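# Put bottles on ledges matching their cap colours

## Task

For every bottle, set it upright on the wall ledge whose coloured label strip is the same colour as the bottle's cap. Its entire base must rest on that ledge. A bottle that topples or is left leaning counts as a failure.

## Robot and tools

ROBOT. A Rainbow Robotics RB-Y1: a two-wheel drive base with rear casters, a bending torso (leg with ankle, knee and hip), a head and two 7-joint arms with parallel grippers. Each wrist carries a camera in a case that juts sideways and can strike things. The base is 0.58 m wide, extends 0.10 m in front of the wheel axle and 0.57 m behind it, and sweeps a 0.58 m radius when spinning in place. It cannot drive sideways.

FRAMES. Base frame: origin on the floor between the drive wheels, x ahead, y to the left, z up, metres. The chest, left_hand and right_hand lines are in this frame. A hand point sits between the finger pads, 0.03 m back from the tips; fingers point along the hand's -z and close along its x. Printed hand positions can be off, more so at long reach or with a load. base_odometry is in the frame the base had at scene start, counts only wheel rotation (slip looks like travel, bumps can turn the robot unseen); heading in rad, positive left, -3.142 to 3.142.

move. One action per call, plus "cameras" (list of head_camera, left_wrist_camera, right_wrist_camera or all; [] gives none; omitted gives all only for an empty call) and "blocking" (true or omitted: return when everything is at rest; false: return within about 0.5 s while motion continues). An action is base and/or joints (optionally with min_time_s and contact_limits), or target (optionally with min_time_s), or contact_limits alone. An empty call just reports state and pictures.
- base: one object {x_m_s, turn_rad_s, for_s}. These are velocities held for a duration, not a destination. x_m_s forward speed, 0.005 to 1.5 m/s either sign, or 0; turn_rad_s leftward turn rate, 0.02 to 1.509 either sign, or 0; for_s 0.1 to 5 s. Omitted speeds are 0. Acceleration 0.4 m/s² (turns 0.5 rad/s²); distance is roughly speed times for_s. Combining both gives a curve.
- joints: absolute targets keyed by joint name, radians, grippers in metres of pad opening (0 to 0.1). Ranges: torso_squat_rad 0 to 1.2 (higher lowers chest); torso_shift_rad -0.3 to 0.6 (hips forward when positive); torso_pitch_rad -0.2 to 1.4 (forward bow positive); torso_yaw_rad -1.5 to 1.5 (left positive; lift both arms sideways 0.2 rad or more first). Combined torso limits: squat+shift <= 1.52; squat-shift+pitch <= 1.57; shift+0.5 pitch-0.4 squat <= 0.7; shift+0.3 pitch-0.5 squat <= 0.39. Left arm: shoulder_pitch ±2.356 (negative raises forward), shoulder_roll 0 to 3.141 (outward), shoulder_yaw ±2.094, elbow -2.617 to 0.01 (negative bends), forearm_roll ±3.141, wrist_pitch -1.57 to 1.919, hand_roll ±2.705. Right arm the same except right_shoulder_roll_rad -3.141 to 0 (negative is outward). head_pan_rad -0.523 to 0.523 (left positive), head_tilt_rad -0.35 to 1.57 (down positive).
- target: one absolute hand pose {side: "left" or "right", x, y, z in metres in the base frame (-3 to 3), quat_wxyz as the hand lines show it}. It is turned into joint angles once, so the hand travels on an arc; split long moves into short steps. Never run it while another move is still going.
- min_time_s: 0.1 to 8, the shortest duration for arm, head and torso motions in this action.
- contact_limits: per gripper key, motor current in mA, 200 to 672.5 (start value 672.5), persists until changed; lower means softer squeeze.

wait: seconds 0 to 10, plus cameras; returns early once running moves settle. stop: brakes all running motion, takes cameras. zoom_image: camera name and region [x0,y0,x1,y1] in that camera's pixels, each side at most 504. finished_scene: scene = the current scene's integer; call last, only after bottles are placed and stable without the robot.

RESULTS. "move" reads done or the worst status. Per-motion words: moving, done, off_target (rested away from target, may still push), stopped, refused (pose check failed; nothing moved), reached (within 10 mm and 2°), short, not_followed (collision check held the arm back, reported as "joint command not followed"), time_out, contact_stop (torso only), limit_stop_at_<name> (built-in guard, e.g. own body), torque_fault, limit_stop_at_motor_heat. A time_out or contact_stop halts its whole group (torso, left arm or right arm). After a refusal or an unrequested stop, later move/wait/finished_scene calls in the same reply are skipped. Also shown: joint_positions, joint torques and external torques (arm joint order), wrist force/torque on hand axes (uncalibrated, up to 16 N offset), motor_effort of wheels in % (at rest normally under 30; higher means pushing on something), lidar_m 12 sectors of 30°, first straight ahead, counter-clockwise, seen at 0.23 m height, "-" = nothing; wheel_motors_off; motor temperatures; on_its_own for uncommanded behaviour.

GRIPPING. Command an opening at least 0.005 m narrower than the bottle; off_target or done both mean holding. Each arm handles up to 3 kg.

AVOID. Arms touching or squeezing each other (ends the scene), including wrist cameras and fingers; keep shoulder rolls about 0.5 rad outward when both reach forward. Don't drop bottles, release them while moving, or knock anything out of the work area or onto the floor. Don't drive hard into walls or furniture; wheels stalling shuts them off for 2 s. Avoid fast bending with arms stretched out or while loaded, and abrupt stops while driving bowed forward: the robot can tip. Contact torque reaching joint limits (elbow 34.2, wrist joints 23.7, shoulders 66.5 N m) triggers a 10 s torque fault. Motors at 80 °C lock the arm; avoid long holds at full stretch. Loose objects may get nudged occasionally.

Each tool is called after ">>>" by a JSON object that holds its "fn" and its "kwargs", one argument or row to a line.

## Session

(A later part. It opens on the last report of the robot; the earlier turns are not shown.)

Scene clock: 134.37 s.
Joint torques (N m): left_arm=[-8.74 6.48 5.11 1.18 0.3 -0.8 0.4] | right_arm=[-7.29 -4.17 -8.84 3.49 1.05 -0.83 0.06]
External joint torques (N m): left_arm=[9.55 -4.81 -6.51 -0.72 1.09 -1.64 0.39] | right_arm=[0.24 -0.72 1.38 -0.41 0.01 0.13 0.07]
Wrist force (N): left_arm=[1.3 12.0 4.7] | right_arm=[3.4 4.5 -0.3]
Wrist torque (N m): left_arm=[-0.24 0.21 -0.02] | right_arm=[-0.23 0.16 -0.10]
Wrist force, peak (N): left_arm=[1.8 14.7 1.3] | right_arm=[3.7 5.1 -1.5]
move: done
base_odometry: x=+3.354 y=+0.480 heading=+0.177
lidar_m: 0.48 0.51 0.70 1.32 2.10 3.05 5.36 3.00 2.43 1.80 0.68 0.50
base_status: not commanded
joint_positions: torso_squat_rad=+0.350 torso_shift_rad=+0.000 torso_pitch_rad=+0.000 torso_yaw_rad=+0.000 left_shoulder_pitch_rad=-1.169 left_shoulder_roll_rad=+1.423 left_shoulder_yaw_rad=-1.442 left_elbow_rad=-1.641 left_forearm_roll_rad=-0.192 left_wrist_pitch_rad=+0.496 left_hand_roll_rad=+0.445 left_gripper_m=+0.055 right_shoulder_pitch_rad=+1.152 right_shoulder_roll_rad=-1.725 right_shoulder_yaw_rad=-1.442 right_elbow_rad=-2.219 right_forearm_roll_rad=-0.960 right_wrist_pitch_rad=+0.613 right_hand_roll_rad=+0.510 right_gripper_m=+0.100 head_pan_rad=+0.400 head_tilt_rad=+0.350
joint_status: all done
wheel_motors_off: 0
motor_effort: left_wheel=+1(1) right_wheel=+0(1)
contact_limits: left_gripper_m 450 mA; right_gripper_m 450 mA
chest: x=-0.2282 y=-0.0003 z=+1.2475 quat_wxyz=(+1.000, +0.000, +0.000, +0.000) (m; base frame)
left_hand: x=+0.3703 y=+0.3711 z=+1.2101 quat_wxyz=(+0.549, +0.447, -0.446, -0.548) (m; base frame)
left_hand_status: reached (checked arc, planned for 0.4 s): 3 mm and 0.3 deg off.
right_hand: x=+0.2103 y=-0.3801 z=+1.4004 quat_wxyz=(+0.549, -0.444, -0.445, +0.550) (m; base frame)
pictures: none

>>> {"fn": "move", "kwargs": {
  "target": {"side": "left", "x": 0.37, "y": 0.371, "z": 1.2095, "quat_wxyz": [0.5495, 0.4450, -0.4450, -0.5495]},
  "min_time_s": 0.3
}}

>>> {"fn": "move", "kwargs": {
  "joints": {"left_gripper_m": 0.1},
  "cameras": ["left_wrist_camera", "head_camera"]
}}

>>> {"fn": "move", "kwargs": {
  "target": {"side": "left", "x": 0.335, "y": 0.372, "z": 1.212, "quat_wxyz": [0.5495, 0.4450, -0.4450, -0.5495]},
  "min_time_s": 0.5
}}

>>> {"fn": "move", "kwargs": {
  "target": {"side": "left", "x": 0.265, "y": 0.373, "z": 1.216, "quat_wxyz": [0.5495, 0.4450, -0.4450, -0.5495]},
  "min_time_s": 0.6
}}

>>> {"fn": "move", "kwargs": {
  "target": {"side": "left", "x": 0.21, "y": 0.28, "z": 1.26, "quat_wxyz": [0.5495, 0.4450, -0.4450, -0.5495]},
  "min_time_s": 0.7,
  "cameras": ["left_wrist_camera", "head_camera"]
}}

Scene clock: 136.73 s.
Joint torques (N m): left_arm=[-14.98 10.55 9.29 1.42 -0.19 0.1 0.25] | right_arm=[-7.18 -4.26 -8.86 3.57 0.93 -0.95 0.25]
External joint torques (N m): left_arm=[3.31 -0.74 -2.33 -0.49 0.6 -0.74 0.24] | right_arm=[0.35 -0.81 1.36 -0.33 -0.11 0.01 0.26]
Wrist force (N): left_arm=[2.7 2.0 5.2] | right_arm=[3.0 4.5 -0.7]
Wrist torque (N m): left_arm=[-0.20 0.25 -0.06] | right_arm=[-0.24 0.09 -0.11]
Wrist force, peak (N): left_arm=[1.9 12.0 4.5] | right_arm=[4.0 4.9 -0.8]
move: done
base_odometry: x=+3.354 y=+0.480 heading=+0.177
lidar_m: 0.48 0.50 0.69 1.32 2.11 3.05 5.36 3.00 2.42 1.80 0.68 0.50
base_status: not commanded
joint_positions: torso_squat_rad=+0.350 torso_shift_rad=+0.000 torso_pitch_rad=+0.000 torso_yaw_rad=+0.000 left_shoulder_pitch_rad=-1.170 left_shoulder_roll_rad=+1.424 left_shoulder_yaw_rad=-1.442 left_elbow_rad=-1.640 left_forearm_roll_rad=-0.193 left_wrist_pitch_rad=+0.496 left_hand_roll_rad=+0.445 left_gripper_m=+0.055 right_shoulder_pitch_rad=+1.152 right_shoulder_roll_rad=-1.725 right_shoulder_yaw_rad=-1.442 right_elbow_rad=-2.219 right_forearm_roll_rad=-0.960 right_wrist_pitch_rad=+0.613 right_hand_roll_rad=+0.510 right_gripper_m=+0.100 head_pan_rad=+0.400 head_tilt_rad=+0.350
joint_status: all done
wheel_motors_off: 0
motor_effort: left_wheel=+1(1) right_wheel=-1(1)
contact_limits: left_gripper_m 450 mA; right_gripper_m 450 mA
chest: x=-0.2282 y=-0.0003 z=+1.2475 quat_wxyz=(+1.000, +0.000, +0.000, +0.000) (m; base frame)
left_hand: x=+0.3705 y=+0.3711 z=+1.2113 quat_wxyz=(+0.548, +0.447, -0.446, -0.548) (m; base frame)
left_hand_status: reached (checked arc, planned for 0.3 s): 2 mm and 0.4 deg off.
right_hand: x=+0.2103 y=-0.3801 z=+1.4004 quat_wxyz=(+0.549, -0.444, -0.445, +0.550) (m; base frame)
pictures: none

Scene clock: 137.73 s.
Joint torques (N m): left_arm=[-17.97 11.03 9.65 1.54 -0.72 0.58 0.37] | right_arm=[-7.11 -3.4 -9.63 3.54 1.15 -0.89 0.04]
External joint torques (N m): left_arm=[0.31 -0.27 -1.97 -0.36 0.07 -0.26 0.36] | right_arm=[0.42 0.05 0.59 -0.37 0.12 0.07 0.04]
Wrist force (N): left_arm=[2.2 -3.9 0.1] | right_arm=[3.1 4.1 -0.8]
Wrist torque (N m): left_arm=[0.05 0.27 -0.10] | right_arm=[-0.15 0.05 -0.11]
Wrist force, peak (N): left_arm=[2.8 2.2 5.0] | right_arm=[3.4 4.7 -1.4]
move: done
base_odometry: x=+3.354 y=+0.480 heading=+0.177
lidar_m: 0.47 0.50 0.70 1.32 2.10 3.05 5.37 3.00 2.42 1.80 0.69 0.50
base_status: not commanded
joint_positions: torso_squat_rad=+0.350 torso_shift_rad=+0.000 torso_pitch_rad=+0.000 torso_yaw_rad=+0.000 left_shoulder_pitch_rad=-1.169 left_shoulder_roll_rad=+1.424 left_shoulder_yaw_rad=-1.442 left_elbow_rad=-1.641 left_forearm_roll_rad=-0.193 left_wrist_pitch_rad=+0.496 left_hand_roll_rad=+0.445 left_gripper_m=+0.100 right_shoulder_pitch_rad=+1.152 right_shoulder_roll_rad=-1.725 right_shoulder_yaw_rad=-1.442 right_elbow_rad=-2.219 right_forearm_roll_rad=-0.960 right_wrist_pitch_rad=+0.613 right_hand_roll_rad=+0.510 right_gripper_m=+0.100 head_pan_rad=+0.400 head_tilt_rad=+0.350
joint_status: all done
wheel_motors_off: 0
motor_effort: left_wheel=+1(1) right_wheel=+0(2)
contact_limits: left_gripper_m 450 mA; right_gripper_m 450 mA
chest: x=-0.2281 y=-0.0003 z=+1.2475 quat_wxyz=(+1.000, +0.000, +0.000, +0.000) (m; base frame)
left_hand: x=+0.3705 y=+0.3712 z=+1.2107 quat_wxyz=(+0.548, +0.447, -0.446, -0.548) (m; base frame)
right_hand: x=+0.2104 y=-0.3801 z=+1.4003 quat_wxyz=(+0.549, -0.444, -0.445, +0.551) (m; base frame)
pictures: head_camera, left_wrist_camera
camera_calibration:
head_camera: T_world_to_cam=[[0.363379, -0.931338, 0.0237744, 0.0449184], [-0.278129, -0.132802, -0.951319, 1.37819], [0.889157, 0.339077, -0.30729, 0.571322], [0, 0, 0, 1]] pos_world=[-0.141002, 0.0311384, 1.48559]
left_wrist_camera: T_world_to_cam=[[-0.0351859, -0.999379, 0.00179606, 0.380803], [-0.636168, 0.021012, -0.771264, 1.18896], [0.770748, -0.0282803, -0.636512, 0.569843], [0, 0, 0, 1]] pos_world=[0.33057, 0.3717, 1.27903]

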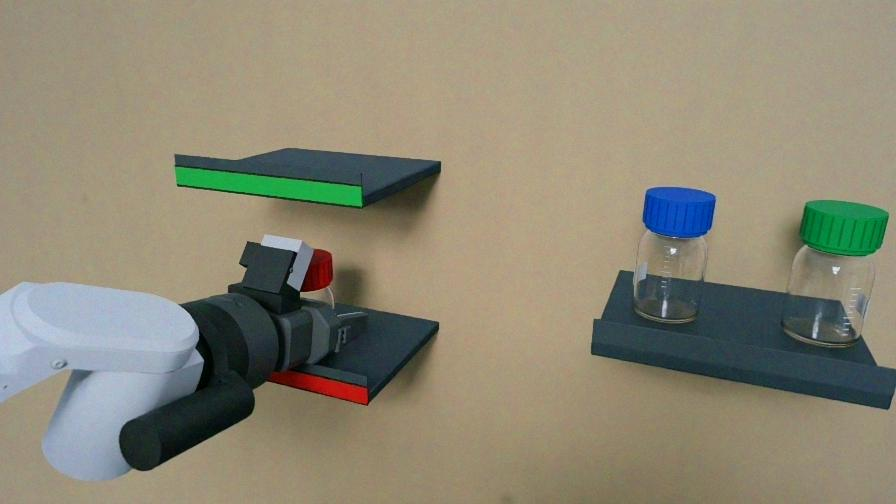

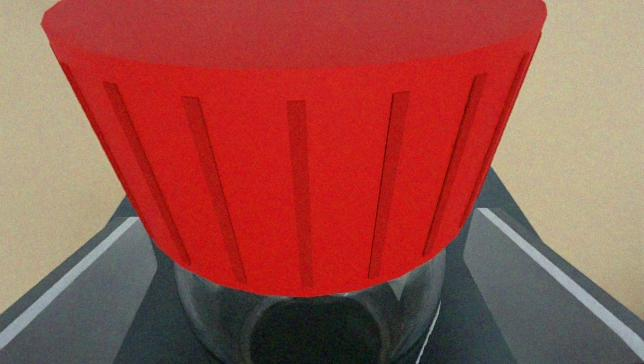

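Scene clock: 138.77 s.
Joint torques (N m): left_arm=[-16.86 11.7 10.39 1.08 -0.78 0.83 0.36] | right_arm=[-7.76 -3.98 -9.02 3.72 0.98 -0.83 0.29]
External joint torques (N m): left_arm=[-0.52 0.59 -1.15 -0.64 0.1 -0.06 0.35] | right_arm=[-0.23 -0.54 1.2 -0.18 -0.05 0.13 0.3]
Wrist force (N): left_arm=[2.3 -3.9 0.0] | right_arm=[3.1 4.2 -0.9]
Wrist torque (N m): left_arm=[0.06 0.28 -0.10] | right_arm=[-0.23 0.06 -0.17]
Wrist force, peak (N): left_arm=[2.5 -5.0 -0.5] | right_arm=[3.6 5.1 -1.4]
move: done
base_odometry: x=+3.354 y=+0.480 heading=+0.177
lidar_m: 0.48 0.50 0.70 1.32 2.11 3.05 5.36 3.00 2.42 1.79 0.68 0.49
base_status: not commanded
joint_positions: torso_squat_rad=+0.350 torso_shift_rad=+0.000 torso_pitch_rad=+0.000 torso_yaw_rad=+0.000 left_shoulder_pitch_rad=-1.138 left_shoulder_roll_rad=+1.536 left_shoulder_yaw_rad=-1.443 left_elbow_rad=-1.815 left_forearm_roll_rad=-0.215 left_wrist_pitch_rad=+0.558 left_hand_roll_rad=+0.470 left_gripper_m=+0.100 right_shoulder_pitch_rad=+1.152 right_shoulder_roll_rad=-1.725 right_shoulder_yaw_rad=-1.442 right_elbow_rad=-2.219 right_forearm_roll_rad=-0.960 right_wrist_pitch_rad=+0.613 right_hand_roll_rad=+0.510 right_gripper_m=+0.100 head_pan_rad=+0.400 head_tilt_rad=+0.350
joint_status: all done
wheel_motors_off: 0
motor_effort: left_wheel=+1(1) right_wheel=-1(2)
contact_limits: left_gripper_m 450 mA; right_gripper_m 450 mA
chest: x=-0.2281 y=-0.0002 z=+1.2475 quat_wxyz=(+1.000, +0.000, +0.000, +0.000) (m; base frame)
left_hand: x=+0.3354 y=+0.3721 z=+1.2123 quat_wxyz=(+0.549, +0.445, -0.445, -0.549) (m; base frame)
left_hand_status: reached (checked arc, planned for 0.5 s): 0 mm and 0.0 deg off.
right_hand: x=+0.2104 y=-0.3800 z=+1.4003 quat_wxyz=(+0.549, -0.444, -0.445, +0.551) (m; base frame)
pictures: none

Scene clock: 139.77 s.
Joint torques (N m): left_arm=[-12.75 11.11 9.58 0.8 -1.01 0.9 0.29] | right_arm=[-7.62 -4.52 -9.07 3.76 0.95 -0.98 0.12]
External joint torques (N m): left_arm=[-0.29 0.41 -1.06 -0.5 -0.02 -0.14 0.28] | right_arm=[-0.09 -1.08 1.15 -0.15 -0.09 -0.02 0.12]
Wrist force (N): left_arm=[2.2 -4.0 0.0] | right_arm=[3.7 4.7 -0.5]
Wrist torque (N m): left_arm=[0.05 0.27 -0.09] | right_arm=[-0.20 0.19 -0.16]
Wrist force, peak (N): left_arm=[1.9 -5.4 0.6] | right_arm=[3.8 4.8 -0.7]
move: done
base_odometry: x=+3.354 y=+0.480 heading=+0.177
lidar_m: 0.48 0.49 0.70 1.32 2.11 3.05 5.36 2.99 2.43 1.79 0.68 0.50
base_status: not commanded
joint_positions: torso_squat_rad=+0.350 torso_shift_rad=+0.000 torso_pitch_rad=+0.000 torso_yaw_rad=+0.000 left_shoulder_pitch_rad=-1.071 left_shoulder_roll_rad=+1.751 left_shoulder_yaw_rad=-1.459 left_elbow_rad=-2.119 left_forearm_roll_rad=-0.313 left_wrist_pitch_rad=+0.664 left_hand_roll_rad=+0.559 left_gripper_m=+0.100 right_shoulder_pitch_rad=+1.152 right_shoulder_roll_rad=-1.725 right_shoulder_yaw_rad=-1.442 right_elbow_rad=-2.219 right_forearm_roll_rad=-0.960 right_wrist_pitch_rad=+0.613 right_hand_roll_rad=+0.510 right_gripper_m=+0.100 head_pan_rad=+0.400 head_tilt_rad=+0.350
joint_status: all done
wheel_motors_off: 0
motor_effort: left_wheel=+1(2) right_wheel=-1(2)
contact_limits: left_gripper_m 450 mA; right_gripper_m 450 mA
chest: x=-0.2280 y=-0.0002 z=+1.2475 quat_wxyz=(+1.000, +0.000, +0.000, +0.000) (m; base frame)
left_hand: x=+0.2651 y=+0.3731 z=+1.2163 quat_wxyz=(+0.549, +0.445, -0.445, -0.549) (m; base frame)
left_hand_status: reached (checked arc, planned for 0.6 s): 0 mm and 0.0 deg off.
right_hand: x=+0.2105 y=-0.3800 z=+1.4003 quat_wxyz=(+0.549, -0.444, -0.445, +0.551) (m; base frame)
pictures: none

Scene clock: 141.17 s.
Joint torques (N m): left_arm=[-10.87 8.29 9.76 0.95 -1.69 0.33 0.48] | right_arm=[-6.99 -3.95 -9.25 3.55 0.9 -0.88 0.06]
External joint torques (N m): left_arm=[-0.03 0.81 0.48 0.01 -0.09 -0.23 0.47] | right_arm=[0.54 -0.51 0.97 -0.35 -0.13 0.08 0.07]
Wrist force (N): left_arm=[2.2 -3.9 -0.1] | right_arm=[3.5 4.5 -0.2]
Wrist torque (N m): left_arm=[0.05 0.29 0.02] | right_arm=[-0.24 0.11 -0.12]
Wrist force, peak (N): left_arm=[0.4 -5.7 0.1] | right_arm=[3.3 4.8 -1.1]
move: done
base_odometry: x=+3.354 y=+0.480 heading=+0.177
lidar_m: 0.48 0.50 0.69 1.32 2.10 3.06 5.36 2.99 2.42 1.81 0.68 0.50
base_status: not commanded
joint_positions: torso_squat_rad=+0.350 torso_shift_rad=+0.000 torso_pitch_rad=+0.000 torso_yaw_rad=+0.000 left_shoulder_pitch_rad=-1.204 left_shoulder_roll_rad=+1.749 left_shoulder_yaw_rad=-1.377 left_elbow_rad=-2.523 left_forearm_roll_rad=+0.027 left_wrist_pitch_rad=+1.050 left_hand_roll_rad=+0.298 left_gripper_m=+0.100 right_shoulder_pitch_rad=+1.152 right_shoulder_roll_rad=-1.725 right_shoulder_yaw_rad=-1.442 right_elbow_rad=-2.219 right_forearm_roll_rad=-0.960 right_wrist_pitch_rad=+0.613 right_hand_roll_rad=+0.510 right_gripper_m=+0.100 head_pan_rad=+0.400 head_tilt_rad=+0.350
joint_status: all done
wheel_motors_off: 0
motor_effort: left_wheel=+1(2) right_wheel=-1(2)
contact_limits: left_gripper_m 450 mA; right_gripper_m 450 mA
chest: x=-0.2280 y=-0.0002 z=+1.2475 quat_wxyz=(+1.000, +0.000, +0.000, +0.000) (m; base frame)
left_hand: x=+0.2100 y=+0.2800 z=+1.2601 quat_wxyz=(+0.549, +0.445, -0.445, -0.550) (m; base frame)
left_hand_status: reached (checked arc, planned for 0.7 s): 0 mm and 0.0 deg off.
right_hand: x=+0.2105 y=-0.3800 z=+1.4003 quat_wxyz=(+0.549, -0.444, -0.445, +0.551) (m; base frame)
pictures: head_camera, left_wrist_camera
camera_calibration:
head_camera: T_world_to_cam=[[0.363398, -0.931329, 0.0238296, 0.0448026], [-0.278192, -0.132889, -0.951288, 1.37817], [0.889129, 0.339067, -0.30738, 0.571364], [0, 0, 0, 1]] pos_world=[-0.140902, 0.0311386, 1.48559]
left_wrist_camera: T_world_to_cam=[[-0.0365754, -0.999328, 0.00248651, 0.28334], [-0.640167, 0.0215194, -0.767934, 1.1233], [0.767364, -0.0296793, -0.640524, 0.728488], [0, 0, 0, 1]] pos_world=[0.170446, 0.280597, 1.32853]

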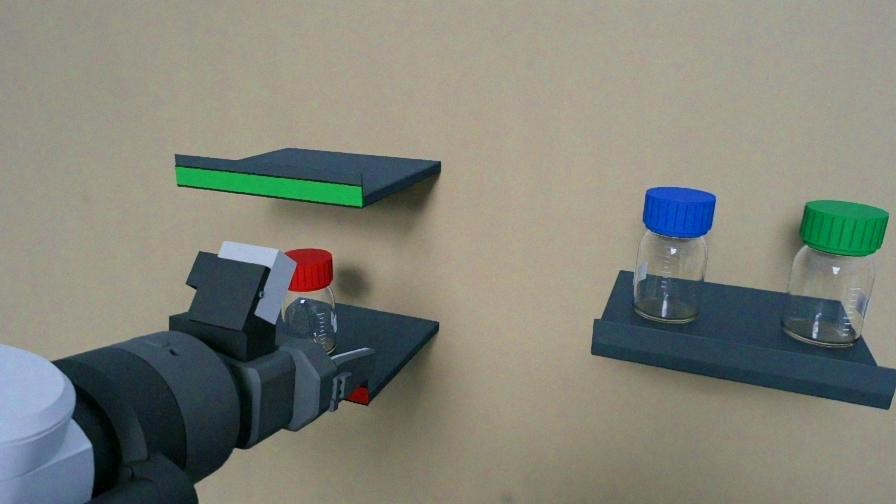

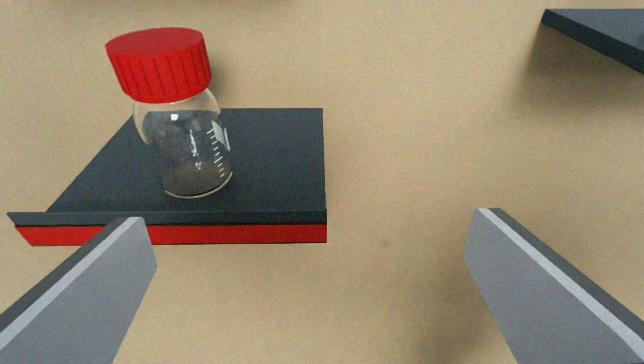

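>>> {"fn": "move", "kwargs": {
  "target": {"side":"left","x":0.215,"y":0.12,"z":1.33,"quat_wxyz":[0.5495,0.4450,-0.4450,-0.5495]},
  "min_time_s": 0.8
}}

>>> {"fn": "move", "kwargs": {
  "target": {"side":"left","x":0.225,"y":-0.09,"z":1.335,"quat_wxyz":[0.5495,0.4450,-0.4450,-0.5495]},
  "min_time_s": 0.8,
  "cameras": ["left_wrist_camera","head_camera"]
}}

Scene clock: 143.90 s.
Joint torques (N m): left_arm=[-14.89 7.09 9.55 3.23 -1.91 -0.14 0.19] | right_arm=[-7.41 -3.61 -9.15 3.63 0.86 -0.76 0.26]
External joint torques (N m): left_arm=[0.61 1.43 0.04 0.76 0.05 -0.37 0.18] | right_arm=[0.13 -0.16 1.07 -0.27 -0.17 0.2 0.26]
Wrist force (N): left_arm=[2.2 -4.0 -0.2] | right_arm=[3.4 4.5 -1.0]
Wrist torque (N m): left_arm=[0.06 0.26 0.03] | right_arm=[-0.26 0.09 -0.10]
Wrist force, peak (N): left_arm=[2.5 -5.5 0.5] | right_arm=[4.3 4.2 -1.1]
move: done
base_odometry: x=+3.354 y=+0.480 heading=+0.177
lidar_m: 0.48 0.51 0.70 1.32 2.10 3.05 5.36 2.99 2.42 1.80 0.68 0.50
base_status: not commanded
joint_positions: torso_squat_rad=+0.350 torso_shift_rad=+0.000 torso_pitch_rad=+0.000 torso_yaw_rad=+0.000 left_shoulder_pitch_rad=-1.573 left_shoulder_roll_rad=+1.121 left_shoulder_yaw_rad=-1.197 left_elbow_rad=-2.429 left_forearm_roll_rad=+0.470 left_wrist_pitch_rad=+1.664 left_hand_roll_rad=+0.129 left_gripper_m=+0.100 right_shoulder_pitch_rad=+1.152 right_shoulder_roll_rad=-1.725 right_shoulder_yaw_rad=-1.442 right_elbow_rad=-2.219 right_forearm_roll_rad=-0.960 right_wrist_pitch_rad=+0.613 right_hand_roll_rad=+0.510 right_gripper_m=+0.100 head_pan_rad=+0.400 head_tilt_rad=+0.350
joint_status: all done
wheel_motors_off: 0
motor_effort: left_wheel=+2(2) right_wheel=+0(2)
contact_limits: left_gripper_m 450 mA; right_gripper_m 450 mA
chest: x=-0.2280 y=-0.0003 z=+1.2475 quat_wxyz=(+1.000, +0.000, +0.000, +0.000) (m; base frame)
left_hand: x=+0.2149 y=+0.1198 z=+1.3302 quat_wxyz=(+0.549, +0.445, -0.445, -0.550) (m; base frame)
left_hand_status: reached (checked arc, planned for 0.9 s): 0 mm and 0.0 deg off.
right_hand: x=+0.2105 y=-0.3800 z=+1.4003 quat_wxyz=(+0.549, -0.444, -0.445, +0.551) (m; base frame)
pictures: none

Scene clock: 145.23 s.
Joint torques (N m): left_arm=[-17.93 11.33 8.62 2.91 -1.78 0.3 0.25] | right_arm=[-7.05 -4.02 -9.03 3.75 1.04 -0.99 0.21]
External joint torques (N m): left_arm=[-0.38 2.03 -1.66 0.73 0.15 0.08 0.23] | right_arm=[0.49 -0.57 1.19 -0.15 0.01 -0.03 0.22]
Wrist force (N): left_arm=[2.1 -4.0 0.2] | right_arm=[3.1 4.2 -0.3]
Wrist torque (N m): left_arm=[0.06 0.26 0.02] | right_arm=[-0.18 0.06 -0.14]
Wrist force, peak (N): left_arm=[2.0 -5.1 -0.2] | right_arm=[3.9 4.7 -1.0]
move: done
base_odometry: x=+3.354 y=+0.480 heading=+0.177
lidar_m: 0.47 0.50 0.70 1.32 2.11 3.04 5.36 2.99 2.42 1.80 0.67 0.50
base_status: not commanded
joint_positions: torso_squat_rad=+0.350 torso_shift_rad=+0.000 torso_pitch_rad=+0.000 torso_yaw_rad=+0.000 left_shoulder_pitch_rad=-1.829 left_shoulder_roll_rad=+0.351 left_shoulder_yaw_rad=-1.236 left_elbow_rad=-1.757 left_forearm_roll_rad=+0.467 left_wrist_pitch_rad=+1.811 left_hand_roll_rad=+0.125 left_gripper_m=+0.100 right_shoulder_pitch_rad=+1.152 right_shoulder_roll_rad=-1.725 right_shoulder_yaw_rad=-1.442 right_elbow_rad=-2.219 right_forearm_roll_rad=-0.960 right_wrist_pitch_rad=+0.613 right_hand_roll_rad=+0.510 right_gripper_m=+0.100 head_pan_rad=+0.400 head_tilt_rad=+0.350
joint_status: all done
wheel_motors_off: 0
motor_effort: left_wheel=+2(2) right_wheel=+0(2)
contact_limits: left_gripper_m 450 mA; right_gripper_m 450 mA
chest: x=-0.2280 y=-0.0003 z=+1.2475 quat_wxyz=(+1.000, +0.000, +0.000, +0.000) (m; base frame)
left_hand: x=+0.2246 y=-0.0899 z=+1.3352 quat_wxyz=(+0.549, +0.445, -0.446, -0.550) (m; base frame)
left_hand_status: reached (checked arc, planned for 1.0 s): 0 mm and 0.1 deg off.
right_hand: x=+0.2105 y=-0.3800 z=+1.4003 quat_wxyz=(+0.549, -0.444, -0.445, +0.551) (m; base frame)
pictures: head_camera, left_wrist_camera
camera_calibration:
head_camera: T_world_to_cam=[[0.363398, -0.931329, 0.0238296, 0.0448026], [-0.278192, -0.132889, -0.951288, 1.37817], [0.889129, 0.339067, -0.30738, 0.571364], [0, 0, 0, 1]] pos_world=[-0.140902, 0.0311386, 1.48559]
left_wrist_camera: T_world_to_cam=[[-0.0373482, -0.999297, 0.0031146, -0.0867037], [-0.639983, 0.0215251, -0.768087, 1.19854], [0.767481, -0.03068, -0.640338, 0.754099], [0, 0, 0, 1]] pos_world=[0.185048, -0.0893056, 1.40373]

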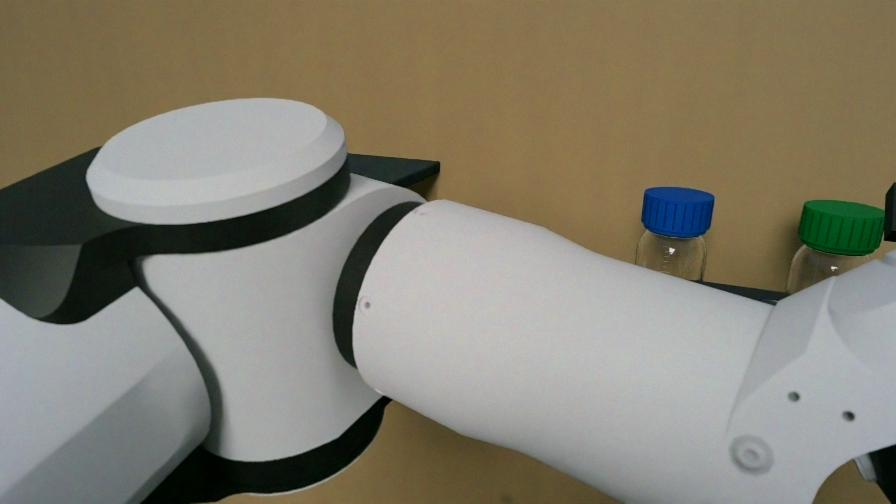

